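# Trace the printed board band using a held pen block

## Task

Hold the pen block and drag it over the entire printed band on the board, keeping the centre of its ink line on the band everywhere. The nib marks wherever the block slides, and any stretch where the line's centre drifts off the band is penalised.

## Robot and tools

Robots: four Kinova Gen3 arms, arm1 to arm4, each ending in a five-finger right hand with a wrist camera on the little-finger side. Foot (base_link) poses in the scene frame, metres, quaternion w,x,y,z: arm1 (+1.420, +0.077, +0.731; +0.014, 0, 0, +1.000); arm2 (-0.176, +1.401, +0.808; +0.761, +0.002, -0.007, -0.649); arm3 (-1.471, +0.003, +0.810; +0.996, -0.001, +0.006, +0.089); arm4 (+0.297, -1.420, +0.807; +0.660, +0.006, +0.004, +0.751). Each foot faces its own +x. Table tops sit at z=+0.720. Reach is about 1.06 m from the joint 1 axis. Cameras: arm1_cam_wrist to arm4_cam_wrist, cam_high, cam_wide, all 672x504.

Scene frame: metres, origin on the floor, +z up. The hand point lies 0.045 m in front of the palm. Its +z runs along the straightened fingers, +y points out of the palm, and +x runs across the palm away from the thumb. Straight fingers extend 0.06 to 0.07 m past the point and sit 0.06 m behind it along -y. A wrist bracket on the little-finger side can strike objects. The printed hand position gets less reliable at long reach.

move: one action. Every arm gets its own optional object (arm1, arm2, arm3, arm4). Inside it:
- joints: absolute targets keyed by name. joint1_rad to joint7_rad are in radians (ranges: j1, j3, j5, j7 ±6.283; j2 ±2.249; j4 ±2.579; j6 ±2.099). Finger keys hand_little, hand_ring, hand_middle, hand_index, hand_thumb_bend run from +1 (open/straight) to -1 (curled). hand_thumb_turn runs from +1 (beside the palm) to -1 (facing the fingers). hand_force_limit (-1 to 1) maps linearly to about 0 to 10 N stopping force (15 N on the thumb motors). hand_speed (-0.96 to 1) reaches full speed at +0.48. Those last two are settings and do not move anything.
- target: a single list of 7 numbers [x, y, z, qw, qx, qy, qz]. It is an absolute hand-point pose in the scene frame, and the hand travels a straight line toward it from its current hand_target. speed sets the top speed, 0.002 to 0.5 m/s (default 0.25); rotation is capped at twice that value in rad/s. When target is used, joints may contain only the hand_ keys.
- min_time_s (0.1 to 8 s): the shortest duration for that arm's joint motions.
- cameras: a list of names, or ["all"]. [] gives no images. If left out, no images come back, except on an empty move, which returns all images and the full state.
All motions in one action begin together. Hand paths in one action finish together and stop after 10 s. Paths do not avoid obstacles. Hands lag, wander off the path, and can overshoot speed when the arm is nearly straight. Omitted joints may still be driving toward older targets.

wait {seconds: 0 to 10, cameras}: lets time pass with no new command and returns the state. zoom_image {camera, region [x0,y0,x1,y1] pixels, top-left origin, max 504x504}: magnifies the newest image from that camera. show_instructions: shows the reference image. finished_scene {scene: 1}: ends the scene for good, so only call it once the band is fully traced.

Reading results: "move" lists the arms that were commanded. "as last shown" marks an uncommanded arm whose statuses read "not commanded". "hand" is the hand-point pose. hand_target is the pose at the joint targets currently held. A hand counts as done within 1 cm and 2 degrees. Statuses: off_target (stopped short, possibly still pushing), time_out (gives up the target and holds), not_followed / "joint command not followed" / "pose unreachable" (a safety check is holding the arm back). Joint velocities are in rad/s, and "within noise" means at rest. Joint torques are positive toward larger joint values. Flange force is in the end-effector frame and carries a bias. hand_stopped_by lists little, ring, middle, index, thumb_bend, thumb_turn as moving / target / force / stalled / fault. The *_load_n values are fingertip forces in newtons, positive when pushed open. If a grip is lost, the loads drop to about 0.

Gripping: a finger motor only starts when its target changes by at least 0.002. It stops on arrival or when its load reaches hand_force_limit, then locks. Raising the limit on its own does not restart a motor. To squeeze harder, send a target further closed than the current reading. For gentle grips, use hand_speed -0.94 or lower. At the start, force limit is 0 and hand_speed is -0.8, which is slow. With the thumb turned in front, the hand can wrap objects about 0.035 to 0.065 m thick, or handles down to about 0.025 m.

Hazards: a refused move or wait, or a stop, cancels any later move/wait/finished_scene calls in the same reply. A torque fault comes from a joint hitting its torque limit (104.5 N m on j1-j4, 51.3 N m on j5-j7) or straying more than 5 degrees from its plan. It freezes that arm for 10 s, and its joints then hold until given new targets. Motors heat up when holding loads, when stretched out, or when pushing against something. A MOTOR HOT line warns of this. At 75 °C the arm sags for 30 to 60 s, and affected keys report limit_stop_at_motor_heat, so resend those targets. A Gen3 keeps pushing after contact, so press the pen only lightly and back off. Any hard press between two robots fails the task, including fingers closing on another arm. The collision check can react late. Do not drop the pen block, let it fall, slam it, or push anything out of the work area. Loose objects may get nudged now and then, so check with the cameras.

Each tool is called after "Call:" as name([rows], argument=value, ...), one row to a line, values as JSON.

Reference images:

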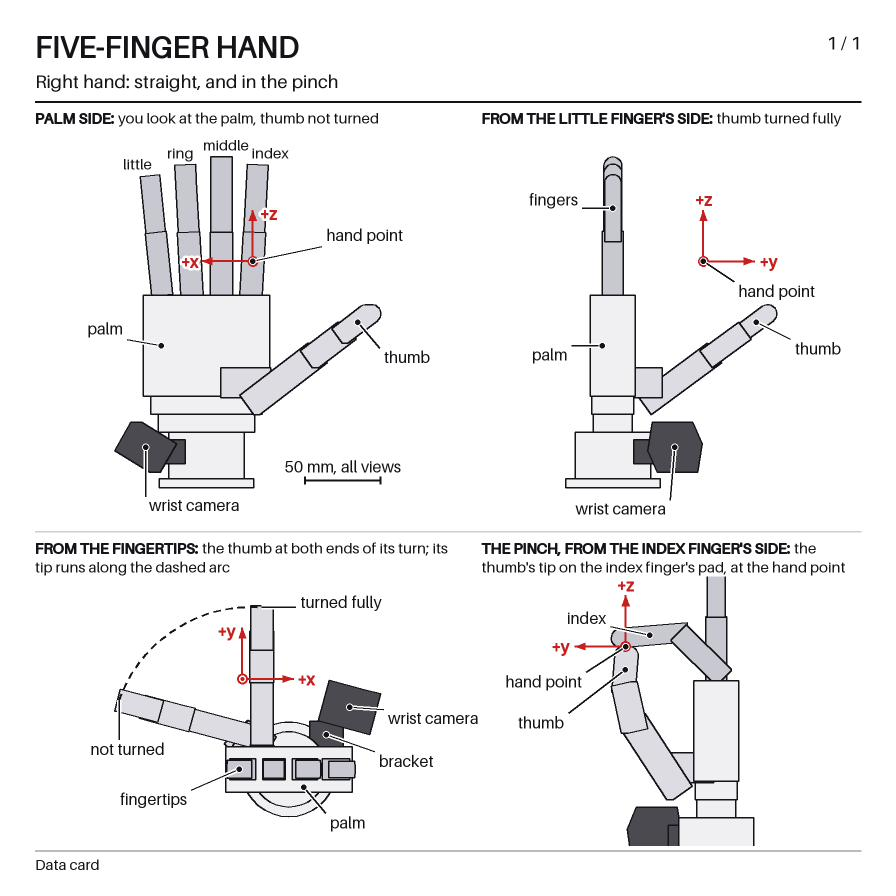

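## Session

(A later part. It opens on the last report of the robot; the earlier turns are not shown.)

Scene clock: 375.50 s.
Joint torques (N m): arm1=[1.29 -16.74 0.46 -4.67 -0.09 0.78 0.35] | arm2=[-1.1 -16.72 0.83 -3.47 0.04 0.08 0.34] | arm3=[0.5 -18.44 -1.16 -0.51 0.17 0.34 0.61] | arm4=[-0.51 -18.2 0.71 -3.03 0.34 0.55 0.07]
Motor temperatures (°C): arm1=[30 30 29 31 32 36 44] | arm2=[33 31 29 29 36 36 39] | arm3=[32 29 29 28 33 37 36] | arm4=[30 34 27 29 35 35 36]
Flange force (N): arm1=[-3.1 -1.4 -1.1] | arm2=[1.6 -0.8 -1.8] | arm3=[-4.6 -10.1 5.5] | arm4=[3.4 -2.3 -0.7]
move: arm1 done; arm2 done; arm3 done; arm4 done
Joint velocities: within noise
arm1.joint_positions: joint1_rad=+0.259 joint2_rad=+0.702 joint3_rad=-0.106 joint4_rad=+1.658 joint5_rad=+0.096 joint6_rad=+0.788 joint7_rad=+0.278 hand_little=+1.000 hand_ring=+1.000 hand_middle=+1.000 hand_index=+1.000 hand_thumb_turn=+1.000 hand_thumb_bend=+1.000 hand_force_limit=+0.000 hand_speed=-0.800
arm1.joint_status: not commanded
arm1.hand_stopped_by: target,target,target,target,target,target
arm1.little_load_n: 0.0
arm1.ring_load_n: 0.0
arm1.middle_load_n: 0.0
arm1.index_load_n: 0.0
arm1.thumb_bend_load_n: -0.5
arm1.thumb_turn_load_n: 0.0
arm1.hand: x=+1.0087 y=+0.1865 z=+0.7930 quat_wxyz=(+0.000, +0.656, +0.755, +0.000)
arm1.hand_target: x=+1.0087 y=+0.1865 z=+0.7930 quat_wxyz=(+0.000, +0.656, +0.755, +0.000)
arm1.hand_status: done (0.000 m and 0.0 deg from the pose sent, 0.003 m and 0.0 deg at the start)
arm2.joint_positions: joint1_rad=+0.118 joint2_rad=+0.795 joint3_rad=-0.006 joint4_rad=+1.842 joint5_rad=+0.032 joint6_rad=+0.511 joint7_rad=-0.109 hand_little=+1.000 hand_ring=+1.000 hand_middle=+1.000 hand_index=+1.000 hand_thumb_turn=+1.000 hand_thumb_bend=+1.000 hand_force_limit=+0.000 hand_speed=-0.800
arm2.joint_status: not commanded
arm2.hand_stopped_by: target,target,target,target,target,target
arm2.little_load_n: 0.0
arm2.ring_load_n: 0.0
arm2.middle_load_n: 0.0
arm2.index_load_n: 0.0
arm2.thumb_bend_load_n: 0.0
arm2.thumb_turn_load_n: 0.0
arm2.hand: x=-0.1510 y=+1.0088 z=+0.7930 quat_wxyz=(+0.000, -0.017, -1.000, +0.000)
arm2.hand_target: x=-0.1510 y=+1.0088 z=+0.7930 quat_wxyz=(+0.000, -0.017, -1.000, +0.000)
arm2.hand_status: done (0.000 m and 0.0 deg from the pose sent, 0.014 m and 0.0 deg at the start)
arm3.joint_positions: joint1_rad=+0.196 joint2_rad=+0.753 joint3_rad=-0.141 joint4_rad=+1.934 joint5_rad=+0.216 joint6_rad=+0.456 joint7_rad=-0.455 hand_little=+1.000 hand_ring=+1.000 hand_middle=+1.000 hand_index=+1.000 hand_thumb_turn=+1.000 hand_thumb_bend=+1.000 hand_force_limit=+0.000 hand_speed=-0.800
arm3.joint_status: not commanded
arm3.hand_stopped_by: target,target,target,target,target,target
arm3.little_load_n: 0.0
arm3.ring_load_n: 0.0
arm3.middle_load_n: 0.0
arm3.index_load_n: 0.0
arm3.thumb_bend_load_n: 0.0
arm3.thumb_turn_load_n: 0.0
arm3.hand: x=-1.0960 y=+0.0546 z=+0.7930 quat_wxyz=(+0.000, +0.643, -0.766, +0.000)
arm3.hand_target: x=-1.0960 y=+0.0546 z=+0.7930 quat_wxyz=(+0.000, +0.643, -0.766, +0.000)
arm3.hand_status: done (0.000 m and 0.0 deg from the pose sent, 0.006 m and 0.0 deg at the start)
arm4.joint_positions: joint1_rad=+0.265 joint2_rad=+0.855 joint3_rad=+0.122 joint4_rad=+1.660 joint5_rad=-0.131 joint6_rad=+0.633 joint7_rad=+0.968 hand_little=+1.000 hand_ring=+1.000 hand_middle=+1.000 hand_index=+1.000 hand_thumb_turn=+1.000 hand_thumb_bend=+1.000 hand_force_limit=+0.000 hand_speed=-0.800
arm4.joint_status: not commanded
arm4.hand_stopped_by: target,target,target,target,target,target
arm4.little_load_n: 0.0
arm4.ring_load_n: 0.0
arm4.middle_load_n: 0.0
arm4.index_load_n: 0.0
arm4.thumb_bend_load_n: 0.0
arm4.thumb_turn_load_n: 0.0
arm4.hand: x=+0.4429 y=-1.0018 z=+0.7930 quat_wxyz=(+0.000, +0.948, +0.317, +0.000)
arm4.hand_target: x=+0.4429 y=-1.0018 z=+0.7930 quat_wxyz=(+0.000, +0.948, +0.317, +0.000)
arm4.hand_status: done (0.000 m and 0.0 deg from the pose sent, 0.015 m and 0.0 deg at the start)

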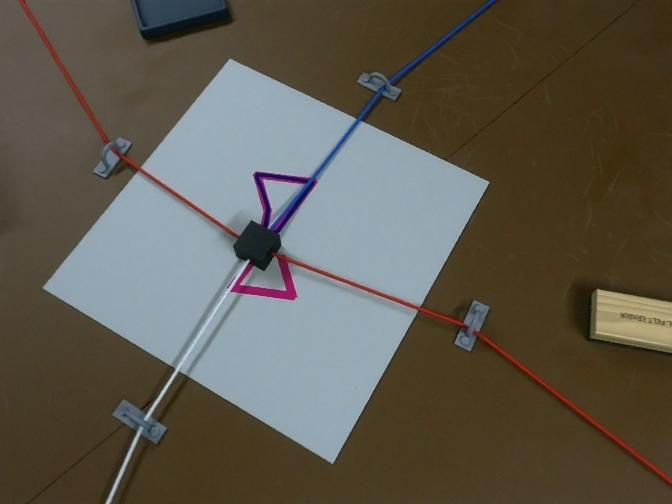

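Call:
move(arm1={"target": [1.0053, 0.1861, 0.793, 0, 0.6561, 0.7547, 0], "speed": 0.02}, arm2={"target": [-0.1509, 0.9904, 0.793, 0, 0.0175, 0.9998, 0], "speed": 0.02}, arm3={"target": [-1.0936, 0.0543, 0.793, 0, -0.6428, 0.7660, 0], "speed": 0.02}, arm4={"target": [0.4525, -1.0175, 0.793, 0, 0.9483, 0.3173, 0], "speed": 0.02}, cameras=["cam_high"])

Call:
zoom_image(camera="cam_high", region=[220, 220, 280, 280])

Scene clock: 382.37 s.
Joint torques (N m): arm1=[1.18 -16.91 0.43 -4.83 -0.12 0.71 0.35] | arm2=[-1.08 -17.25 0.76 -3.75 0.02 0.1 0.32] | arm3=[0.33 -18.5 -1.32 -0.02 0.08 0.69 0.65] | arm4=[-0.27 -17.6 0.98 -2.46 0.48 0.72 0.08]
Motor temperatures (°C): arm1=[30 31 29 31 32 36 44] | arm2=[33 31 29 29 36 36 39] | arm3=[32 29 29 28 33 37 36] | arm4=[30 34 27 29 35 35 36]
Flange force (N): arm1=[-3.0 -1.1 -1.1] | arm2=[1.5 -0.7 -1.9] | arm3=[-4.4 -11.2 6.2] | arm4=[3.6 -2.9 -0.7]
move: arm1 done; arm2 done; arm3 done; arm4 done
Joint velocities: within noise
arm1.joint_positions: joint1_rad=+0.256 joint2_rad=+0.707 joint3_rad=-0.106 joint4_rad=+1.646 joint5_rad=+0.096 joint6_rad=+0.795 joint7_rad=+0.276 hand_little=+1.000 hand_ring=+1.000 hand_middle=+1.000 hand_index=+1.000 hand_thumb_turn=+1.000 hand_thumb_bend=+1.000 hand_force_limit=+0.000 hand_speed=-0.800
arm1.joint_status: not commanded
arm1.hand_stopped_by: target,target,target,target,target,target
arm1.little_load_n: 0.0
arm1.ring_load_n: 0.0
arm1.middle_load_n: 0.0
arm1.index_load_n: 0.0
arm1.thumb_bend_load_n: 0.0
arm1.thumb_turn_load_n: 0.0
arm1.hand: x=+1.0053 y=+0.1861 z=+0.7930 quat_wxyz=(+0.000, +0.656, +0.755, +0.000)
arm1.hand_target: x=+1.0053 y=+0.1861 z=+0.7930 quat_wxyz=(+0.000, +0.656, +0.755, +0.000)
arm1.hand_status: done (0.000 m and 0.0 deg from the pose sent, 0.003 m and 0.0 deg at the start)
arm2.joint_positions: joint1_rad=+0.120 joint2_rad=+0.818 joint3_rad=-0.006 joint4_rad=+1.776 joint5_rad=+0.031 joint6_rad=+0.555 joint7_rad=-0.105 hand_little=+1.000 hand_ring=+1.000 hand_middle=+1.000 hand_index=+1.000 hand_thumb_turn=+1.000 hand_thumb_bend=+1.000 hand_force_limit=+0.000 hand_speed=-0.800
arm2.joint_status: not commanded
arm2.hand_stopped_by: target,target,target,target,target,target
arm2.little_load_n: 0.0
arm2.ring_load_n: 0.0
arm2.middle_load_n: 0.0
arm2.index_load_n: 0.0
arm2.thumb_bend_load_n: 0.0
arm2.thumb_turn_load_n: 0.0
arm2.hand: x=-0.1509 y=+0.9904 z=+0.7930 quat_wxyz=(+0.000, -0.018, -1.000, +0.000)
arm2.hand_target: x=-0.1509 y=+0.9904 z=+0.7930 quat_wxyz=(+0.000, -0.018, -1.000, +0.000)
arm2.hand_status: done (0.000 m and 0.0 deg from the pose sent, 0.018 m and 0.0 deg at the start)
arm3.joint_positions: joint1_rad=+0.197 joint2_rad=+0.755 joint3_rad=-0.142 joint4_rad=+1.926 joint5_rad=+0.216 joint6_rad=+0.462 joint7_rad=-0.453 hand_little=+1.000 hand_ring=+1.000 hand_middle=+1.000 hand_index=+1.000 hand_thumb_turn=+1.000 hand_thumb_bend=+1.000 hand_force_limit=+0.000 hand_speed=-0.800
arm3.joint_status: not commanded
arm3.hand_stopped_by: target,target,target,target,target,target
arm3.little_load_n: 0.0
arm3.ring_load_n: 0.0
arm3.middle_load_n: 0.0
arm3.index_load_n: 0.0
arm3.thumb_bend_load_n: 0.0
arm3.thumb_turn_load_n: 0.0
arm3.hand: x=-1.0936 y=+0.0543 z=+0.7930 quat_wxyz=(+0.000, +0.643, -0.766, +0.000)
arm3.hand_target: x=-1.0936 y=+0.0543 z=+0.7930 quat_wxyz=(+0.000, +0.643, -0.766, +0.000)
arm3.hand_status: done (0.000 m and 0.0 deg from the pose sent, 0.002 m and 0.0 deg at the start)
arm4.joint_positions: joint1_rad=+0.292 joint2_rad=+0.837 joint3_rad=+0.117 joint4_rad=+1.707 joint5_rad=-0.128 joint6_rad=+0.603 joint7_rad=+0.993 hand_little=+1.000 hand_ring=+1.000 hand_middle=+1.000 hand_index=+1.000 hand_thumb_turn=+1.000 hand_thumb_bend=+1.000 hand_force_limit=+0.000 hand_speed=-0.800
arm4.joint_status: not commanded
arm4.hand_stopped_by: target,target,target,target,target,target
arm4.little_load_n: 0.0
arm4.ring_load_n: 0.0
arm4.middle_load_n: 0.0
arm4.index_load_n: 0.0
arm4.thumb_bend_load_n: 0.0
arm4.thumb_turn_load_n: 0.0
arm4.hand: x=+0.4525 y=-1.0175 z=+0.7930 quat_wxyz=(+0.000, +0.948, +0.317, +0.000)
arm4.hand_target: x=+0.4525 y=-1.0175 z=+0.7930 quat_wxyz=(+0.000, +0.948, +0.317, +0.000)
arm4.hand_status: done (0.000 m and 0.0 deg from the pose sent, 0.018 m and 0.0 deg at the start)

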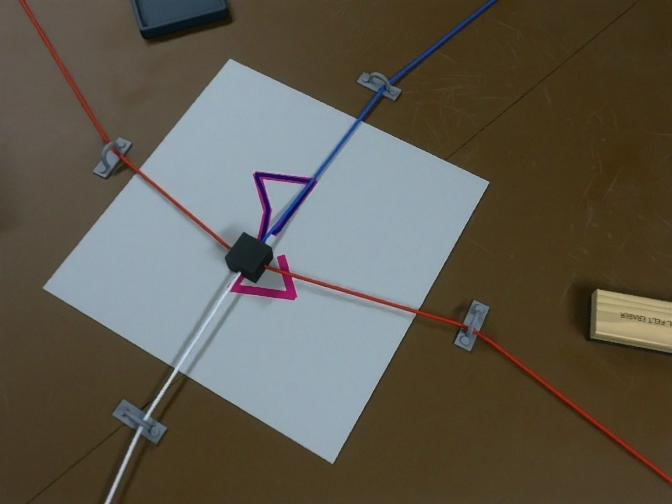

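Scaled by 8.400 from the camera's image (finer frame: 960x720).

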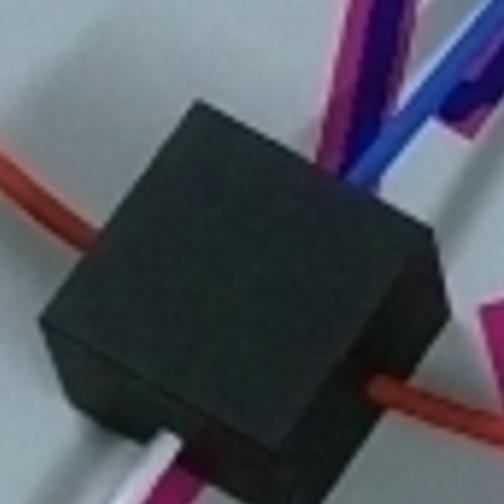

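Call:
move(arm1={"target": [0.9990, 0.1855, 0.793, 0, 0.6561, 0.7547, 0], "speed": 0.02}, arm2={"target": [-0.1509, 0.9715, 0.793, 0, 0.0175, 0.9998, 0], "speed": 0.02}, arm3={"target": [-1.0910, 0.0540, 0.793, 0, -0.6428, 0.7660, 0], "speed": 0.02}, arm4={"target": [0.4622, -1.0335, 0.793, 0, 0.9483, 0.3173, 0], "speed": 0.02}, cameras=["cam_high"])

Call:
zoom_image(camera="cam_high", region=[210, 230, 270, 290])

Scene clock: 388.03 s.
Joint torques (N m): arm1=[1.23 -17.05 0.4 -4.85 -0.1 0.75 0.36] | arm2=[-1.08 -17.91 0.85 -4.02 0 0.12 0.31] | arm3=[0.35 -18.51 -1.39 0.19 0.05 0.79 0.64] | arm4=[-0.09 -17.07 1.18 -2.08 0.56 0.82 0.09]
Motor temperatures (°C): arm1=[30 30 29 31 32 36 44] | arm2=[33 31 29 29 36 36 39] | arm3=[32 29 29 28 33 37 36] | arm4=[30 34 27 29 35 35 36]
Flange force (N): arm1=[-3.0 -1.1 -1.2] | arm2=[1.4 -0.8 -1.7] | arm3=[-4.6 -11.7 6.3] | arm4=[3.6 -3.2 -0.7]
move: arm1 done; arm2 done; arm3 done; arm4 done
Joint velocities: within noise
arm1.joint_positions: joint1_rad=+0.251 joint2_rad=+0.717 joint3_rad=-0.106 joint4_rad=+1.623 joint5_rad=+0.095 joint6_rad=+0.807 joint7_rad=+0.273 hand_little=+1.000 hand_ring=+1.000 hand_middle=+1.000 hand_index=+1.000 hand_thumb_turn=+1.000 hand_thumb_bend=+1.000 hand_force_limit=+0.000 hand_speed=-0.800
arm1.joint_status: not commanded
arm1.hand_stopped_by: target,target,target,target,target,target
arm1.little_load_n: 0.0
arm1.ring_load_n: 0.0
arm1.middle_load_n: 0.0
arm1.index_load_n: 0.0
arm1.thumb_bend_load_n: 0.0
arm1.thumb_turn_load_n: 0.0
arm1.hand: x=+0.9990 y=+0.1855 z=+0.7930 quat_wxyz=(+0.000, +0.656, +0.755, +0.000)
arm1.hand_target: x=+0.9990 y=+0.1855 z=+0.7930 quat_wxyz=(+0.000, +0.656, +0.755, +0.000)
arm1.hand_status: done (0.000 m and 0.0 deg from the pose sent, 0.006 m and 0.0 deg at the start)
arm2.joint_positions: joint1_rad=+0.122 joint2_rad=+0.843 joint3_rad=-0.007 joint4_rad=+1.706 joint5_rad=+0.030 joint6_rad=+0.600 joint7_rad=-0.102 hand_little=+1.000 hand_ring=+1.000 hand_middle=+1.000 hand_index=+1.000 hand_thumb_turn=+1.000 hand_thumb_bend=+1.000 hand_force_limit=+0.000 hand_speed=-0.800
arm2.joint_status: not commanded
arm2.hand_stopped_by: target,target,target,target,target,target
arm2.little_load_n: 0.0
arm2.ring_load_n: 0.0
arm2.middle_load_n: 0.0
arm2.index_load_n: 0.0
arm2.thumb_bend_load_n: 0.0
arm2.thumb_turn_load_n: 0.0
arm2.hand: x=-0.1509 y=+0.9715 z=+0.7930 quat_wxyz=(+0.000, -0.018, -1.000, +0.000)
arm2.hand_target: x=-0.1509 y=+0.9715 z=+0.7930 quat_wxyz=(+0.000, -0.018, -1.000, +0.000)
arm2.hand_status: done (0.000 m and 0.0 deg from the pose sent, 0.019 m and 0.0 deg at the start)
arm3.joint_positions: joint1_rad=+0.199 joint2_rad=+0.758 joint3_rad=-0.143 joint4_rad=+1.917 joint5_rad=+0.216 joint6_rad=+0.468 joint7_rad=-0.451 hand_little=+1.000 hand_ring=+1.000 hand_middle=+1.000 hand_index=+1.000 hand_thumb_turn=+1.000 hand_thumb_bend=+1.000 hand_force_limit=+0.000 hand_speed=-0.800
arm3.joint_status: not commanded
arm3.hand_stopped_by: target,target,target,target,target,target
arm3.little_load_n: 0.0
arm3.ring_load_n: 0.0
arm3.middle_load_n: 0.0
arm3.index_load_n: 0.0
arm3.thumb_bend_load_n: 0.0
arm3.thumb_turn_load_n: 0.0
arm3.hand: x=-1.0910 y=+0.0540 z=+0.7930 quat_wxyz=(+0.000, +0.643, -0.766, +0.000)
arm3.hand_target: x=-1.0910 y=+0.0540 z=+0.7930 quat_wxyz=(+0.000, +0.643, -0.766, +0.000)
arm3.hand_status: done (0.000 m and 0.0 deg from the pose sent, 0.003 m and 0.0 deg at the start)
arm4.joint_positions: joint1_rad=+0.322 joint2_rad=+0.820 joint3_rad=+0.112 joint4_rad=+1.753 joint5_rad=-0.125 joint6_rad=+0.574 joint7_rad=+1.020 hand_little=+1.000 hand_ring=+1.000 hand_middle=+1.000 hand_index=+1.000 hand_thumb_turn=+1.000 hand_thumb_bend=+1.000 hand_force_limit=+0.000 hand_speed=-0.800
arm4.joint_status: not commanded
arm4.hand_stopped_by: target,target,target,target,target,target
arm4.little_load_n: 0.0
arm4.ring_load_n: 0.0
arm4.middle_load_n: 0.0
arm4.index_load_n: 0.0
arm4.thumb_bend_load_n: 0.0
arm4.thumb_turn_load_n: 0.0
arm4.hand: x=+0.4622 y=-1.0335 z=+0.7930 quat_wxyz=(+0.000, +0.948, +0.317, +0.000)
arm4.hand_target: x=+0.4622 y=-1.0335 z=+0.7930 quat_wxyz=(+0.000, +0.948, +0.317, +0.000)
arm4.hand_status: done (0.000 m and 0.0 deg from the pose sent, 0.019 m and 0.0 deg at the start)

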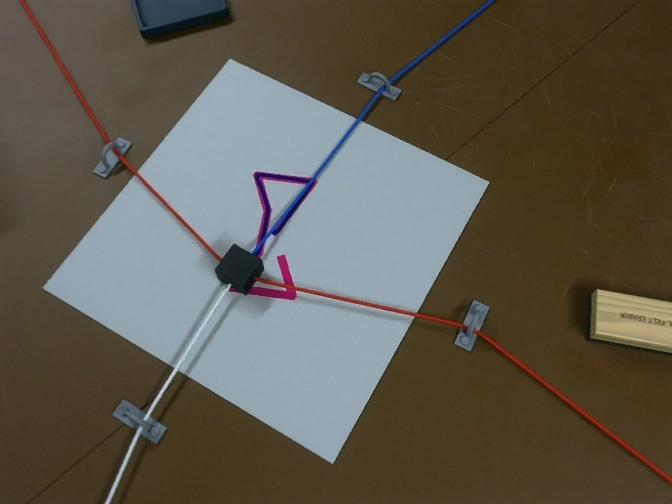

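Scaled by 8.400 from the camera's image (finer frame: 960x720).

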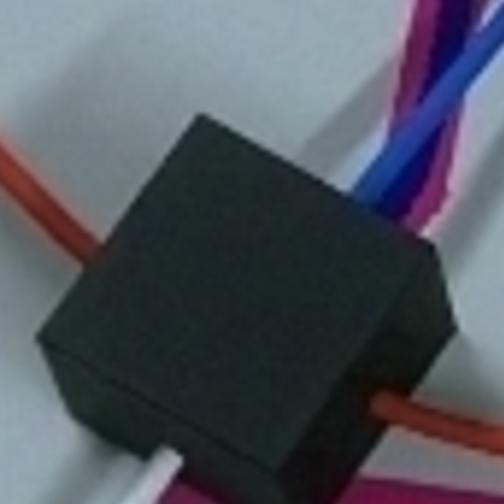

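Call:
move(arm1={"target": [0.9920, 0.1848, 0.793, 0, 0.6561, 0.7547, 0], "speed": 0.02}, arm2={"target": [-0.1508, 0.9526, 0.793, 0, 0.0175, 0.9998, 0], "speed": 0.02}, arm3={"target": [-1.0862, 0.0534, 0.793, 0, -0.6428, 0.7660, 0], "speed": 0.02}, arm4={"target": [0.4720, -1.0495, 0.793, 0, 0.9483, 0.3173, 0], "speed": 0.02}, cameras=["cam_high"])

Call:
zoom_image(camera="cam_high", region=[200, 240, 260, 300])

Scene clock: 394.30 s.
Joint torques (N m): arm1=[1.19 -17.37 0.38 -5.1 -0.11 0.64 0.36] | arm2=[-1.1 -18.51 0.81 -4.35 -0.02 0.09 0.33] | arm3=[0.36 -18.43 -1.31 -0.04 0.07 0.68 0.64] | arm4=[0.01 -16.64 1.22 -1.85 0.57 0.85 0.11]
Motor temperatures (°C): arm1=[30 30 29 31 32 36 44] | arm2=[33 31 29 29 36 36 39] | arm3=[32 29 29 28 33 37 36] | arm4=[30 34 27 29 35 35 36]
Flange force (N): arm1=[-3.1 -0.8 -1.1] | arm2=[1.3 -0.7 -1.7] | arm3=[-4.5 -11.4 5.3] | arm4=[3.5 -3.2 -0.7]
move: arm1 done; arm2 done; arm3 done; arm4 done
Joint velocities: within noise
arm1.joint_positions: joint1_rad=+0.246 joint2_rad=+0.728 joint3_rad=-0.105 joint4_rad=+1.598 joint5_rad=+0.095 joint6_rad=+0.821 joint7_rad=+0.270 hand_little=+1.000 hand_ring=+1.000 hand_middle=+1.000 hand_index=+1.000 hand_thumb_turn=+1.000 hand_thumb_bend=+1.000 hand_force_limit=+0.000 hand_speed=-0.800
arm1.joint_status: not commanded
arm1.hand_stopped_by: target,target,target,target,target,target
arm1.little_load_n: 0.0
arm1.ring_load_n: 0.0
arm1.middle_load_n: 0.0
arm1.index_load_n: 0.0
arm1.thumb_bend_load_n: 0.0
arm1.thumb_turn_load_n: 0.0
arm1.hand: x=+0.9920 y=+0.1848 z=+0.7930 quat_wxyz=(+0.000, +0.656, +0.755, +0.000)
arm1.hand_target: x=+0.9920 y=+0.1848 z=+0.7930 quat_wxyz=(+0.000, +0.656, +0.755, +0.000)
arm1.hand_status: done (0.000 m and 0.0 deg from the pose sent, 0.007 m and 0.0 deg at the start)
arm2.joint_positions: joint1_rad=+0.123 joint2_rad=+0.869 joint3_rad=-0.007 joint4_rad=+1.634 joint5_rad=+0.029 joint6_rad=+0.645 joint7_rad=-0.099 hand_little=+1.000 hand_ring=+1.000 hand_middle=+1.000 hand_index=+1.000 hand_thumb_turn=+1.000 hand_thumb_bend=+1.000 hand_force_limit=+0.000 hand_speed=-0.800
arm2.joint_status: not commanded
arm2.hand_stopped_by: target,target,target,target,target,target
arm2.little_load_n: 0.0
arm2.ring_load_n: 0.0
arm2.middle_load_n: 0.0
arm2.index_load_n: 0.0
arm2.thumb_bend_load_n: 0.0
arm2.thumb_turn_load_n: 0.0
arm2.hand: x=-0.1508 y=+0.9526 z=+0.7930 quat_wxyz=(+0.000, -0.017, -1.000, +0.000)
arm2.hand_target: x=-0.1508 y=+0.9526 z=+0.7930 quat_wxyz=(+0.000, -0.017, -1.000, +0.000)
arm2.hand_status: done (0.000 m and 0.0 deg from the pose sent, 0.019 m and 0.0 deg at the start)
arm3.joint_positions: joint1_rad=+0.202 joint2_rad=+0.764 joint3_rad=-0.145 joint4_rad=+1.900 joint5_rad=+0.215 joint6_rad=+0.479 joint7_rad=-0.447 hand_little=+1.000 hand_ring=+1.000 hand_middle=+1.000 hand_index=+1.000 hand_thumb_turn=+1.000 hand_thumb_bend=+1.000 hand_force_limit=+0.000 hand_speed=-0.800
arm3.joint_status: not commanded
arm3.hand_stopped_by: target,target,target,target,target,target
arm3.little_load_n: 0.5
arm3.ring_load_n: 0.0
arm3.middle_load_n: 0.0
arm3.index_load_n: 0.0
arm3.thumb_bend_load_n: 0.0
arm3.thumb_turn_load_n: 0.0
arm3.hand: x=-1.0862 y=+0.0534 z=+0.7930 quat_wxyz=(+0.000, +0.643, -0.766, +0.000)
arm3.hand_target: x=-1.0862 y=+0.0534 z=+0.7930 quat_wxyz=(+0.000, +0.643, -0.766, +0.000)
arm3.hand_status: done (0.000 m and 0.0 deg from the pose sent, 0.005 m and 0.0 deg at the start)
arm4.joint_positions: joint1_rad=+0.354 joint2_rad=+0.804 joint3_rad=+0.107 joint4_rad=+1.796 joint5_rad=-0.120 joint6_rad=+0.546 joint7_rad=+1.047 hand_little=+1.000 hand_ring=+1.000 hand_middle=+1.000 hand_index=+1.000 hand_thumb_turn=+1.000 hand_thumb_bend=+1.000 hand_force_limit=+0.000 hand_speed=-0.800
arm4.joint_status: not commanded
arm4.hand_stopped_by: target,target,target,target,target,target
arm4.little_load_n: 0.0
arm4.ring_load_n: 0.0
arm4.middle_load_n: 0.0
arm4.index_load_n: 0.0
arm4.thumb_bend_load_n: 0.0
arm4.thumb_turn_load_n: 0.0
arm4.hand: x=+0.4720 y=-1.0495 z=+0.7930 quat_wxyz=(+0.000, +0.948, +0.317, +0.000)
arm4.hand_target: x=+0.4720 y=-1.0495 z=+0.7930 quat_wxyz=(+0.000, +0.948, +0.317, +0.000)
arm4.hand_status: done (0.000 m and 0.0 deg from the pose sent, 0.019 m and 0.0 deg at the start)

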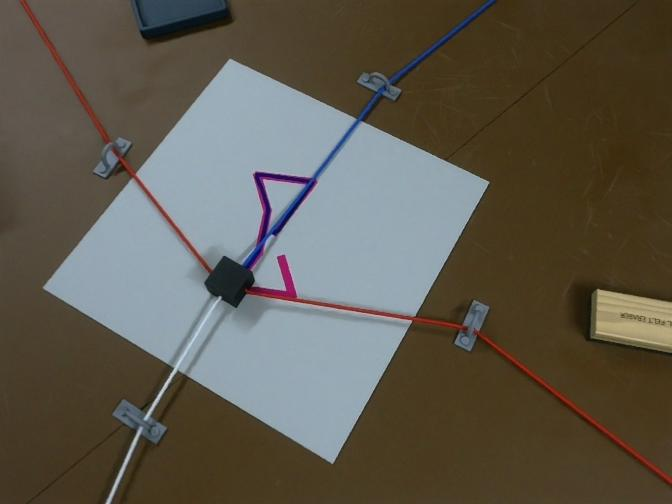

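Scaled by 8.400 from the camera's image (finer frame: 960x720).

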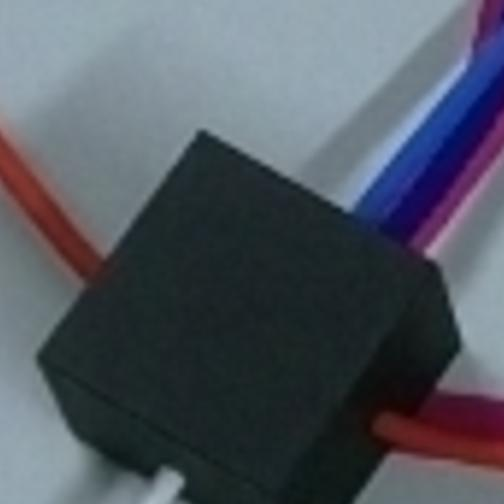

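Call:
move(arm1={"target": [1.0133, 0.1869, 0.793, 0, 0.6561, 0.7547, 0], "speed": 0.02}, arm2={"target": [-0.1509, 0.9626, 0.793, 0, 0.0175, 0.9998, 0], "speed": 0.02}, arm3={"target": [-1.0709, 0.0514, 0.793, 0, -0.6428, 0.7660, 0], "speed": 0.02}, arm4={"target": [0.4673, -1.0418, 0.793, 0, 0.9483, 0.3173, 0], "speed": 0.02}, cameras=["cam_high"])

Call:
zoom_image(camera="cam_high", region=[215, 245, 275, 305])

Scene clock: 405.20 s.
Joint torques (N m): arm1=[1.62 -15.98 0.92 -3.43 0.08 1.53 0.42] | arm2=[-1.11 -18.13 0.72 -3.97 0.05 0.23 0.31] | arm3=[0.45 -18.69 -1.24 -0.58 0.13 0.45 0.64] | arm4=[-0.82 -17.4 0.28 -2.99 0.16 0.26 0.05]
Motor temperatures (°C): arm1=[30 30 29 31 32 36 44] | arm2=[33 31 29 29 36 36 39] | arm3=[32 29 29 28 33 37 36] | arm4=[30 34 27 29 35 35 36]
Flange force (N): arm1=[-3.1 -3.4 -1.3] | arm2=[1.4 -1.1 -1.6] | arm3=[-4.4 -11.0 4.0] | arm4=[3.3 -0.9 -0.8]
move: arm1 done; arm2 done; arm3 done; arm4 done
Joint velocities: within noise
arm1.joint_positions: joint1_rad=+0.262 joint2_rad=+0.694 joint3_rad=-0.106 joint4_rad=+1.674 joint5_rad=+0.096 joint6_rad=+0.780 joint7_rad=+0.280 hand_little=+1.000 hand_ring=+1.000 hand_middle=+1.000 hand_index=+1.000 hand_thumb_turn=+1.000 hand_thumb_bend=+1.000 hand_force_limit=+0.000 hand_speed=-0.800
arm1.joint_status: not commanded
arm1.hand_stopped_by: target,target,target,target,target,target
arm1.little_load_n: 0.0
arm1.ring_load_n: 0.0
arm1.middle_load_n: 0.5
arm1.index_load_n: 0.5
arm1.thumb_bend_load_n: 0.0
arm1.thumb_turn_load_n: 0.0
arm1.hand: x=+1.0133 y=+0.1869 z=+0.7930 quat_wxyz=(+0.000, +0.656, +0.755, +0.000)
arm1.hand_target: x=+1.0133 y=+0.1869 z=+0.7930 quat_wxyz=(+0.000, +0.656, +0.755, +0.000)
arm1.hand_status: done (0.000 m and 0.0 deg from the pose sent, 0.021 m and 0.0 deg at the start)
arm2.joint_positions: joint1_rad=+0.123 joint2_rad=+0.855 joint3_rad=-0.007 joint4_rad=+1.673 joint5_rad=+0.029 joint6_rad=+0.621 joint7_rad=-0.100 hand_little=+1.000 hand_ring=+1.000 hand_middle=+1.000 hand_index=+1.000 hand_thumb_turn=+1.000 hand_thumb_bend=+1.000 hand_force_limit=+0.000 hand_speed=-0.800
arm2.joint_status: not commanded
arm2.hand_stopped_by: target,target,target,target,target,target
arm2.little_load_n: 0.0
arm2.ring_load_n: 0.0
arm2.middle_load_n: 0.0
arm2.index_load_n: 0.0
arm2.thumb_bend_load_n: 0.0
arm2.thumb_turn_load_n: 0.0
arm2.hand: x=-0.1509 y=+0.9626 z=+0.7930 quat_wxyz=(+0.000, -0.017, -1.000, +0.000)
arm2.hand_target: x=-0.1509 y=+0.9626 z=+0.7930 quat_wxyz=(+0.000, -0.017, -1.000, +0.000)
arm2.hand_status: done (0.000 m and 0.0 deg from the pose sent, 0.010 m and 0.0 deg at the start)
arm3.joint_positions: joint1_rad=+0.211 joint2_rad=+0.782 joint3_rad=-0.151 joint4_rad=+1.847 joint5_rad=+0.212 joint6_rad=+0.516 joint7_rad=-0.434 hand_little=+1.000 hand_ring=+1.000 hand_middle=+1.000 hand_index=+1.000 hand_thumb_turn=+1.000 hand_thumb_bend=+1.000 hand_force_limit=+0.000 hand_speed=-0.800
arm3.joint_status: not commanded
arm3.hand_stopped_by: target,target,target,target,target,target
arm3.little_load_n: 0.0
arm3.ring_load_n: 0.0
arm3.middle_load_n: 0.0
arm3.index_load_n: 0.0
arm3.thumb_bend_load_n: 0.0
arm3.thumb_turn_load_n: 0.0
arm3.hand: x=-1.0709 y=+0.0514 z=+0.7930 quat_wxyz=(+0.000, +0.643, -0.766, +0.000)
arm3.hand_target: x=-1.0709 y=+0.0514 z=+0.7930 quat_wxyz=(+0.000, +0.643, -0.766, +0.000)
arm3.hand_status: done (0.000 m and 0.0 deg from the pose sent, 0.015 m and 0.0 deg at the start)
arm4.joint_positions: joint1_rad=+0.338 joint2_rad=+0.812 joint3_rad=+0.109 joint4_rad=+1.776 joint5_rad=-0.122 joint6_rad=+0.559 joint7_rad=+1.034 hand_little=+1.000 hand_ring=+1.000 hand_middle=+1.000 hand_index=+1.000 hand_thumb_turn=+1.000 hand_thumb_bend=+1.000 hand_force_limit=+0.000 hand_speed=-0.800
arm4.joint_status: not commanded
arm4.hand_stopped_by: target,target,target,target,target,target
arm4.little_load_n: 0.0
arm4.ring_load_n: 0.0
arm4.middle_load_n: 0.0
arm4.index_load_n: 0.0
arm4.thumb_bend_load_n: 0.0
arm4.thumb_turn_load_n: 0.0
arm4.hand: x=+0.4673 y=-1.0418 z=+0.7930 quat_wxyz=(+0.000, +0.948, +0.317, +0.000)
arm4.hand_target: x=+0.4673 y=-1.0418 z=+0.7930 quat_wxyz=(+0.000, +0.948, +0.317, +0.000)
arm4.hand_status: done (0.000 m and 0.0 deg from the pose sent, 0.009 m and 0.0 deg at the start)

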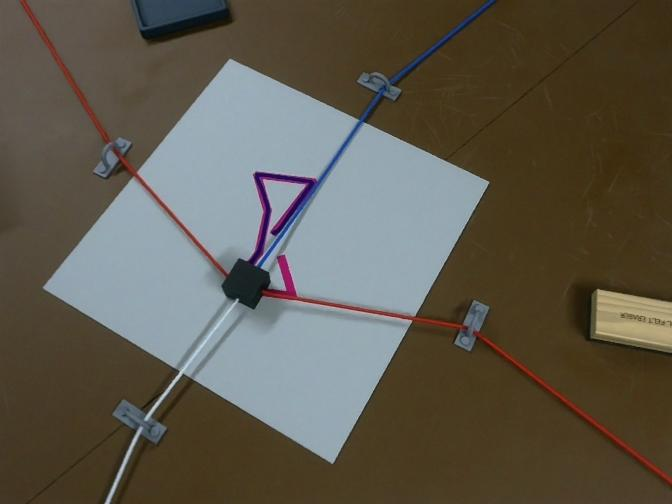

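Scaled by 8.400 from the camera's image (finer frame: 960x720).

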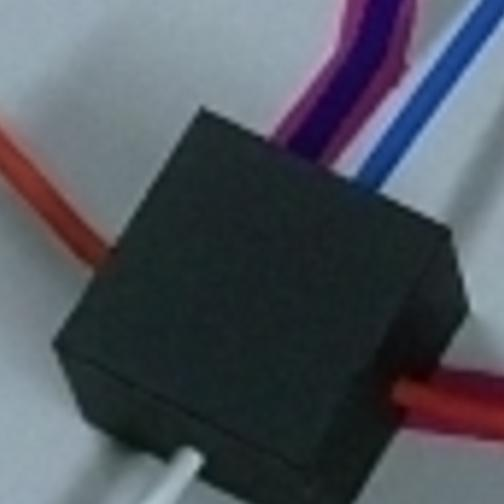

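Call:
move(arm1={"target": [1.0302, 0.1886, 0.793, 0, 0.6561, 0.7547, 0], "speed": 0.02}, arm2={"target": [-0.1509, 0.9678, 0.793, 0, 0.0175, 0.9998, 0], "speed": 0.02}, arm3={"target": [-1.0570, 0.0496, 0.793, 0, -0.6428, 0.7660, 0], "speed": 0.02}, arm4={"target": [0.4639, -1.0362, 0.793, 0, 0.9483, 0.3173, 0], "speed": 0.02}, cameras=["cam_high"])

Call:
zoom_image(camera="cam_high", region=[230, 250, 290, 310])

Scene clock: 411.57 s.
Joint torques (N m): arm1=[1.81 -15.12 1.16 -2.43 0.19 1.99 0.46] | arm2=[-1.08 -18.06 0.77 -3.66 0.05 0.44 0.34] | arm3=[0.41 -19.16 -1.4 -0.69 0.04 0.52 0.65] | arm4=[-0.58 -17.33 0.61 -2.74 0.33 0.48 0.05]
Motor temperatures (°C): arm1=[30 30 29 31 32 36 44] | arm2=[33 31 29 29 36 36 39] | arm3=[32 29 29 28 33 37 36] | arm4=[30 34 27 29 35 35 36]
Flange force (N): arm1=[-3.0 -5.1 -1.3] | arm2=[1.3 -1.7 -1.0] | arm3=[-4.4 -11.6 4.1] | arm4=[3.3 -1.6 -0.7]
move: arm1 done; arm2 done; arm3 done; arm4 done
Joint velocities: within noise
arm1.joint_positions: joint1_rad=+0.276 joint2_rad=+0.668 joint3_rad=-0.108 joint4_rad=+1.732 joint5_rad=+0.097 joint6_rad=+0.748 joint7_rad=+0.288 hand_little=+1.000 hand_ring=+1.000 hand_middle=+1.000 hand_index=+1.000 hand_thumb_turn=+1.000 hand_thumb_bend=+1.000 hand_force_limit=+0.000 hand_speed=-0.800
arm1.joint_status: not commanded
arm1.hand_stopped_by: target,target,target,target,target,target
arm1.little_load_n: 0.0
arm1.ring_load_n: 0.0
arm1.middle_load_n: 0.5
arm1.index_load_n: 0.0
arm1.thumb_bend_load_n: 0.0
arm1.thumb_turn_load_n: 0.0
arm1.hand: x=+1.0302 y=+0.1886 z=+0.7930 quat_wxyz=(+0.000, +0.656, +0.755, +0.000)
arm1.hand_target: x=+1.0302 y=+0.1886 z=+0.7930 quat_wxyz=(+0.000, +0.656, +0.755, +0.000)
arm1.hand_status: done (0.000 m and 0.0 deg from the pose sent, 0.017 m and 0.0 deg at the start)
arm2.joint_positions: joint1_rad=+0.122 joint2_rad=+0.848 joint3_rad=-0.007 joint4_rad=+1.692 joint5_rad=+0.030 joint6_rad=+0.608 joint7_rad=-0.101 hand_little=+1.000 hand_ring=+1.000 hand_middle=+1.000 hand_index=+1.000 hand_thumb_turn=+1.000 hand_thumb_bend=+1.000 hand_force_limit=+0.000 hand_speed=-0.800
arm2.joint_status: not commanded
arm2.hand_stopped_by: target,target,target,target,target,target
arm2.little_load_n: 0.0
arm2.ring_load_n: 0.0
arm2.middle_load_n: 0.0
arm2.index_load_n: 0.0
arm2.thumb_bend_load_n: 0.0
arm2.thumb_turn_load_n: 0.5
arm2.hand: x=-0.1509 y=+0.9678 z=+0.7930 quat_wxyz=(+0.000, -0.017, -1.000, +0.000)
arm2.hand_target: x=-0.1509 y=+0.9678 z=+0.7930 quat_wxyz=(+0.000, -0.017, -1.000, +0.000)
arm2.hand_status: done (0.000 m and 0.0 deg from the pose sent, 0.005 m and 0.0 deg at the start)
arm3.joint_positions: joint1_rad=+0.218 joint2_rad=+0.799 joint3_rad=-0.155 joint4_rad=+1.797 joint5_rad=+0.210 joint6_rad=+0.549 joint7_rad=-0.423 hand_little=+1.000 hand_ring=+1.000 hand_middle=+1.000 hand_index=+1.000 hand_thumb_turn=+1.000 hand_thumb_bend=+1.000 hand_force_limit=+0.000 hand_speed=-0.800
arm3.joint_status: not commanded
arm3.hand_stopped_by: target,target,target,target,target,target
arm3.little_load_n: 0.0
arm3.ring_load_n: 0.0
arm3.middle_load_n: 0.0
arm3.index_load_n: 0.0
arm3.thumb_bend_load_n: 0.0
arm3.thumb_turn_load_n: 0.0
arm3.hand: x=-1.0570 y=+0.0496 z=+0.7930 quat_wxyz=(+0.000, +0.643, -0.766, +0.000)
arm3.hand_target: x=-1.0570 y=+0.0496 z=+0.7930 quat_wxyz=(+0.000, +0.643, -0.766, +0.000)
arm3.hand_status: done (0.000 m and 0.0 deg from the pose sent, 0.014 m and 0.0 deg at the start)
arm4.joint_positions: joint1_rad=+0.327 joint2_rad=+0.817 joint3_rad=+0.111 joint4_rad=+1.760 joint5_rad=-0.124 joint6_rad=+0.569 joint7_rad=+1.024 hand_little=+1.000 hand_ring=+1.000 hand_middle=+1.000 hand_index=+1.000 hand_thumb_turn=+1.000 hand_thumb_bend=+1.000 hand_force_limit=+0.000 hand_speed=-0.800
arm4.joint_status: not commanded
arm4.hand_stopped_by: target,target,target,target,target,target
arm4.little_load_n: 0.0
arm4.ring_load_n: 0.0
arm4.middle_load_n: 0.0
arm4.index_load_n: 0.0
arm4.thumb_bend_load_n: 0.0
arm4.thumb_turn_load_n: 0.0
arm4.hand: x=+0.4639 y=-1.0362 z=+0.7930 quat_wxyz=(+0.000, +0.948, +0.317, +0.000)
arm4.hand_target: x=+0.4639 y=-1.0362 z=+0.7930 quat_wxyz=(+0.000, +0.948, +0.317, +0.000)
arm4.hand_status: done (0.000 m and 0.0 deg from the pose sent, 0.007 m and 0.0 deg at the start)

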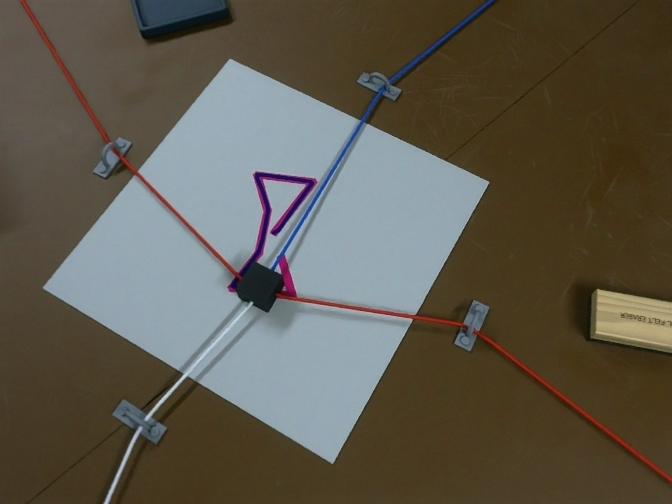

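Scaled by 8.400 from the camera's image (finer frame: 960x720).

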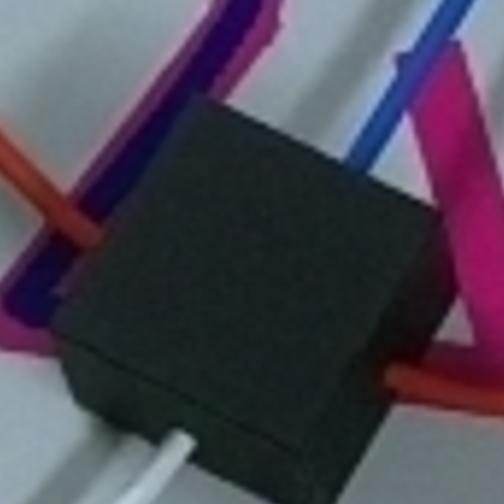

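Call:
move(arm1={"target": [1.0479, 0.1903, 0.793, 0, 0.6561, 0.7547, 0], "speed": 0.02}, arm2={"target": [-0.1509, 0.9741, 0.793, 0, 0.0175, 0.9998, 0], "speed": 0.02}, arm3={"target": [-1.0435, 0.0479, 0.793, 0, -0.6428, 0.7660, 0], "speed": 0.02}, arm4={"target": [0.4586, -1.0276, 0.793, 0, 0.9483, 0.3173, 0], "speed": 0.02}, cameras=["cam_high"])

Call:
zoom_image(camera="cam_high", region=[245, 250, 305, 310])

Call:
zoom_image(camera="cam_high", region=[215, 240, 275, 300])

Scene clock: 420.87 s.
Joint torques (N m): arm1=[1.92 -14.38 1.29 -1.9 0.23 2.16 0.44] | arm2=[-1.1 -17.72 0.82 -3.4 0.02 0.57 0.35] | arm3=[0.41 -20.11 -1.42 -1.14 0.12 0.51 0.6] | arm4=[-0.53 -17.56 0.63 -2.75 0.34 0.52 0.04]
Motor temperatures (°C): arm1=[30 31 29 31 32 36 44] | arm2=[33 31 29 29 36 36 39] | arm3=[32 29 28 28 33 37 36] | arm4=[30 34 27 29 35 35 36]
Flange force (N): arm1=[-3.1 -5.7 -1.4] | arm2=[1.4 -1.8 -1.0] | arm3=[-4.2 -11.8 4.9] | arm4=[3.4 -1.9 -0.6]
move: arm1 done; arm2 done; arm3 done; arm4 done
Joint velocities: within noise
arm1.joint_positions: joint1_rad=+0.292 joint2_rad=+0.642 joint3_rad=-0.109 joint4_rad=+1.790 joint5_rad=+0.099 joint6_rad=+0.715 joint7_rad=+0.297 hand_little=+1.000 hand_ring=+1.000 hand_middle=+1.000 hand_index=+1.000 hand_thumb_turn=+1.000 hand_thumb_bend=+1.000 hand_force_limit=+0.000 hand_speed=-0.800
arm1.joint_status: not commanded
arm1.hand_stopped_by: target,target,target,target,target,target
arm1.little_load_n: 0.0
arm1.ring_load_n: 0.0
arm1.middle_load_n: 0.5
arm1.index_load_n: 0.0
arm1.thumb_bend_load_n: 0.0
arm1.thumb_turn_load_n: 0.0
arm1.hand: x=+1.0479 y=+0.1903 z=+0.7930 quat_wxyz=(+0.000, +0.656, +0.755, +0.000)
arm1.hand_target: x=+1.0479 y=+0.1903 z=+0.7930 quat_wxyz=(+0.000, +0.656, +0.755, +0.000)
arm1.hand_status: done (0.000 m and 0.0 deg from the pose sent, 0.018 m and 0.0 deg at the start)
arm2.joint_positions: joint1_rad=+0.122 joint2_rad=+0.839 joint3_rad=-0.007 joint4_rad=+1.716 joint5_rad=+0.030 joint6_rad=+0.593 joint7_rad=-0.102 hand_little=+1.000 hand_ring=+1.000 hand_middle=+1.000 hand_index=+1.000 hand_thumb_turn=+1.000 hand_thumb_bend=+1.000 hand_force_limit=+0.000 hand_speed=-0.800
arm2.joint_status: not commanded
arm2.hand_stopped_by: target,target,target,target,target,target
arm2.little_load_n: 0.0
arm2.ring_load_n: 0.0
arm2.middle_load_n: 0.0
arm2.index_load_n: 0.0
arm2.thumb_bend_load_n: 0.0
arm2.thumb_turn_load_n: 0.0
arm2.hand: x=-0.1509 y=+0.9741 z=+0.7930 quat_wxyz=(+0.000, -0.017, -1.000, +0.000)
arm2.hand_target: x=-0.1509 y=+0.9741 z=+0.7930 quat_wxyz=(+0.000, -0.017, -1.000, +0.000)
arm2.hand_status: done (0.000 m and 0.0 deg from the pose sent, 0.006 m and 0.0 deg at the start)
arm3.joint_positions: joint1_rad=+0.224 joint2_rad=+0.817 joint3_rad=-0.159 joint4_rad=+1.748 joint5_rad=+0.208 joint6_rad=+0.581 joint7_rad=-0.412 hand_little=+1.000 hand_ring=+1.000 hand_middle=+1.000 hand_index=+1.000 hand_thumb_turn=+1.000 hand_thumb_bend=+1.000 hand_force_limit=+0.000 hand_speed=-0.800
arm3.joint_status: not commanded
arm3.hand_stopped_by: target,target,target,target,target,target
arm3.little_load_n: 0.0
arm3.ring_load_n: 0.0
arm3.middle_load_n: 0.0
arm3.index_load_n: 0.0
arm3.thumb_bend_load_n: -0.5
arm3.thumb_turn_load_n: 0.0
arm3.hand: x=-1.0435 y=+0.0479 z=+0.7930 quat_wxyz=(+0.000, +0.643, -0.766, +0.000)
arm3.hand_target: x=-1.0435 y=+0.0479 z=+0.7930 quat_wxyz=(+0.000, +0.643, -0.766, +0.000)
arm3.hand_status: done (0.000 m and 0.0 deg from the pose sent, 0.014 m and 0.0 deg at the start)
arm4.joint_positions: joint1_rad=+0.311 joint2_rad=+0.826 joint3_rad=+0.114 joint4_rad=+1.736 joint5_rad=-0.126 joint6_rad=+0.585 joint7_rad=+1.010 hand_little=+1.000 hand_ring=+1.000 hand_middle=+1.000 hand_index=+1.000 hand_thumb_turn=+1.000 hand_thumb_bend=+1.000 hand_force_limit=+0.000 hand_speed=-0.800
arm4.joint_status: not commanded
arm4.hand_stopped_by: target,target,target,target,target,target
arm4.little_load_n: 0.0
arm4.ring_load_n: 0.0
arm4.middle_load_n: 0.0
arm4.index_load_n: 0.0
arm4.thumb_bend_load_n: 0.0
arm4.thumb_turn_load_n: 0.0
arm4.hand: x=+0.4586 y=-1.0276 z=+0.7930 quat_wxyz=(+0.000, +0.948, +0.317, +0.000)
arm4.hand_target: x=+0.4586 y=-1.0276 z=+0.7930 quat_wxyz=(+0.000, +0.948, +0.317, +0.000)
arm4.hand_status: done (0.000 m and 0.0 deg from the pose sent, 0.010 m and 0.0 deg at the start)

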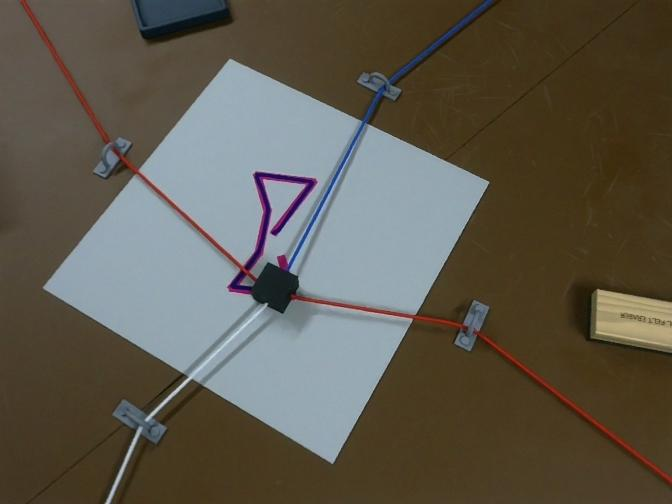

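Scaled by 8.400 from the camera's image (finer frame: 960x720).

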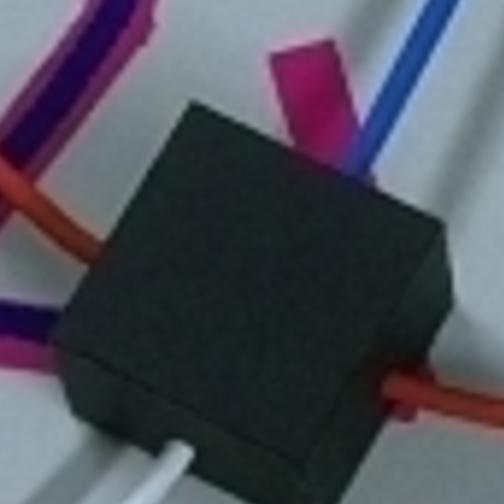

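Scaled by 8.400 from the camera's image (finer frame: 960x720).

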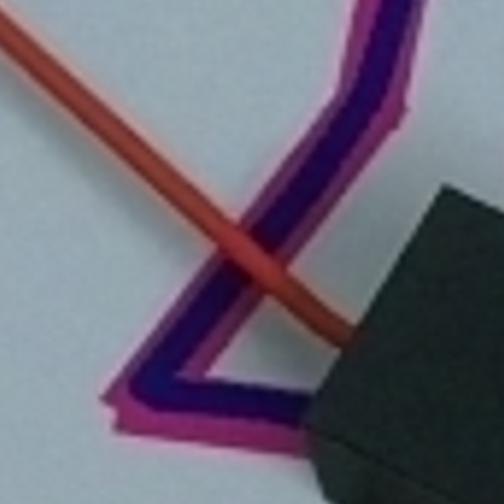

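Call:
move(arm1={"target": [1.0659, 0.1921, 0.793, 0, 0.6561, 0.7547, 0], "speed": 0.02}, arm2={"target": [-0.1509, 0.9765, 0.793, 0, 0.0175, 0.9998, 0], "speed": 0.02}, arm3={"target": [-1.0275, 0.0459, 0.793, 0, -0.6428, 0.7660, 0], "speed": 0.02}, arm4={"target": [0.4543, -1.0206, 0.793, 0, 0.9483, 0.3173, 0], "speed": 0.02}, cameras=["cam_high"])

Call:
zoom_image(camera="cam_high", region=[260, 250, 320, 310])

Call:
zoom_image(camera="cam_high", region=[215, 245, 275, 305])

Scene clock: 429.57 s.
Joint torques (N m): arm1=[1.92 -13.63 1.4 -1.53 0.27 2.21 0.46] | arm2=[-1.09 -17.07 0.77 -2.15 0.06 1.24 0.39] | arm3=[0.48 -20.29 -1.36 -1.53 0.11 0.37 0.57] | arm4=[-0.13 -17.44 1.07 -2.37 0.51 0.79 0.09]
Motor temperatures (°C): arm1=[30 31 29 31 32 36 44] | arm2=[33 31 29 29 36 36 39] | arm3=[32 29 28 28 33 37 36] | arm4=[30 34 27 29 35 35 36]
Flange force (N): arm1=[-3.1 -6.0 -1.7] | arm2=[1.3 -3.9 -0.9] | arm3=[-4.1 -11.6 3.7] | arm4=[3.4 -3.0 -0.6]
move: arm1 done; arm2 done; arm3 done; arm4 done
Joint velocities: within noise
arm1.joint_positions: joint1_rad=+0.308 joint2_rad=+0.616 joint3_rad=-0.110 joint4_rad=+1.848 joint5_rad=+0.100 joint6_rad=+0.684 joint7_rad=+0.308 hand_little=+1.000 hand_ring=+1.000 hand_middle=+1.000 hand_index=+1.000 hand_thumb_turn=+1.000 hand_thumb_bend=+1.000 hand_force_limit=+0.000 hand_speed=-0.800
arm1.joint_status: not commanded
arm1.hand_stopped_by: target,target,target,target,target,target
arm1.little_load_n: 0.0
arm1.ring_load_n: 0.0
arm1.middle_load_n: 0.5
arm1.index_load_n: 0.5
arm1.thumb_bend_load_n: 0.0
arm1.thumb_turn_load_n: 0.0
arm1.hand: x=+1.0659 y=+0.1921 z=+0.7930 quat_wxyz=(+0.000, +0.656, +0.755, +0.000)
arm1.hand_target: x=+1.0659 y=+0.1921 z=+0.7930 quat_wxyz=(+0.000, +0.656, +0.755, +0.000)
arm1.hand_status: done (0.000 m and 0.0 deg from the pose sent, 0.018 m and 0.0 deg at the start)
arm2.joint_positions: joint1_rad=+0.121 joint2_rad=+0.836 joint3_rad=-0.007 joint4_rad=+1.725 joint5_rad=+0.030 joint6_rad=+0.588 joint7_rad=-0.103 hand_little=+1.000 hand_ring=+1.000 hand_middle=+1.000 hand_index=+1.000 hand_thumb_turn=+1.000 hand_thumb_bend=+1.000 hand_force_limit=+0.000 hand_speed=-0.800
arm2.joint_status: not commanded
arm2.hand_stopped_by: target,target,target,target,target,target
arm2.little_load_n: 0.0
arm2.ring_load_n: 0.0
arm2.middle_load_n: 0.0
arm2.index_load_n: 0.0
arm2.thumb_bend_load_n: 0.0
arm2.thumb_turn_load_n: 0.0
arm2.hand: x=-0.1509 y=+0.9765 z=+0.7930 quat_wxyz=(+0.000, -0.018, -1.000, +0.000)
arm2.hand_target: x=-0.1509 y=+0.9765 z=+0.7930 quat_wxyz=(+0.000, -0.018, -1.000, +0.000)
arm2.hand_status: done (0.000 m and 0.0 deg from the pose sent, 0.002 m and 0.0 deg at the start)
arm3.joint_positions: joint1_rad=+0.229 joint2_rad=+0.838 joint3_rad=-0.162 joint4_rad=+1.688 joint5_rad=+0.205 joint6_rad=+0.619 joint7_rad=-0.399 hand_little=+1.000 hand_ring=+1.000 hand_middle=+1.000 hand_index=+1.000 hand_thumb_turn=+1.000 hand_thumb_bend=+1.000 hand_force_limit=+0.000 hand_speed=-0.800
arm3.joint_status: not commanded
arm3.hand_stopped_by: target,target,target,target,target,target
arm3.little_load_n: 0.0
arm3.ring_load_n: 0.0
arm3.middle_load_n: 0.0
arm3.index_load_n: 0.0
arm3.thumb_bend_load_n: 0.0
arm3.thumb_turn_load_n: 0.0
arm3.hand: x=-1.0275 y=+0.0459 z=+0.7930 quat_wxyz=(+0.000, +0.643, -0.766, +0.000)
arm3.hand_target: x=-1.0275 y=+0.0459 z=+0.7930 quat_wxyz=(+0.000, +0.643, -0.766, +0.000)
arm3.hand_status: done (0.000 m and 0.0 deg from the pose sent, 0.016 m and 0.0 deg at the start)
arm4.joint_positions: joint1_rad=+0.298 joint2_rad=+0.834 joint3_rad=+0.116 joint4_rad=+1.716 joint5_rad=-0.127 joint6_rad=+0.598 joint7_rad=+0.998 hand_little=+1.000 hand_ring=+1.000 hand_middle=+1.000 hand_index=+1.000 hand_thumb_turn=+1.000 hand_thumb_bend=+1.000 hand_force_limit=+0.000 hand_speed=-0.800
arm4.joint_status: not commanded
arm4.hand_stopped_by: target,target,target,target,target,target
arm4.little_load_n: 0.0
arm4.ring_load_n: 0.0
arm4.middle_load_n: 0.0
arm4.index_load_n: 0.0
arm4.thumb_bend_load_n: 0.0
arm4.thumb_turn_load_n: 0.0
arm4.hand: x=+0.4543 y=-1.0206 z=+0.7930 quat_wxyz=(+0.000, +0.948, +0.317, +0.000)
arm4.hand_target: x=+0.4543 y=-1.0206 z=+0.7930 quat_wxyz=(+0.000, +0.948, +0.317, +0.000)
arm4.hand_status: done (0.000 m and 0.0 deg from the pose sent, 0.008 m and 0.0 deg at the start)

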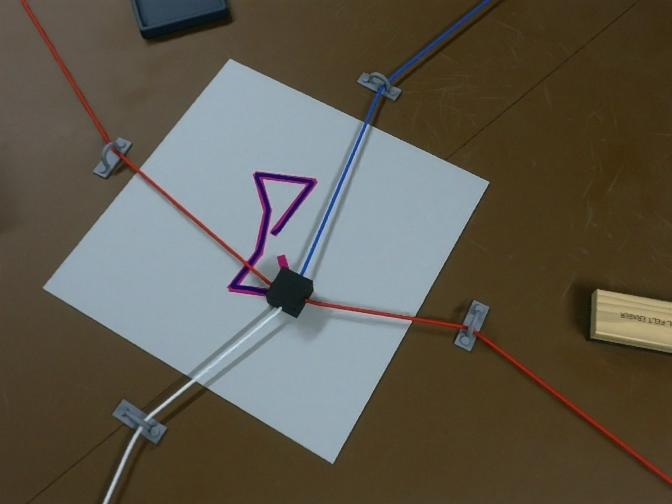

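Scaled by 8.400 from the camera's image (finer frame: 960x720).

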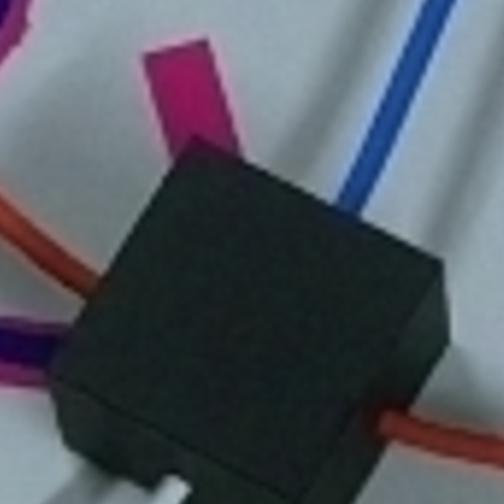

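Scaled by 8.400 from the camera's image (finer frame: 960x720).

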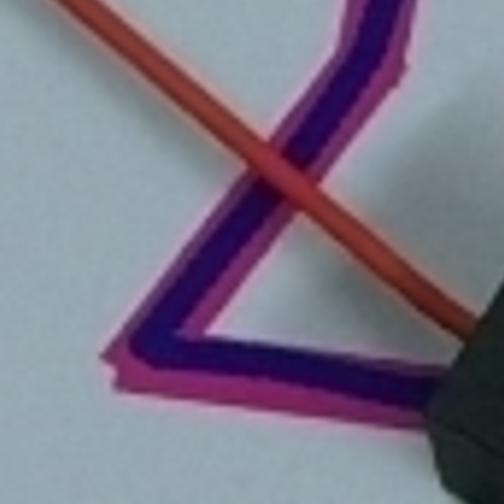

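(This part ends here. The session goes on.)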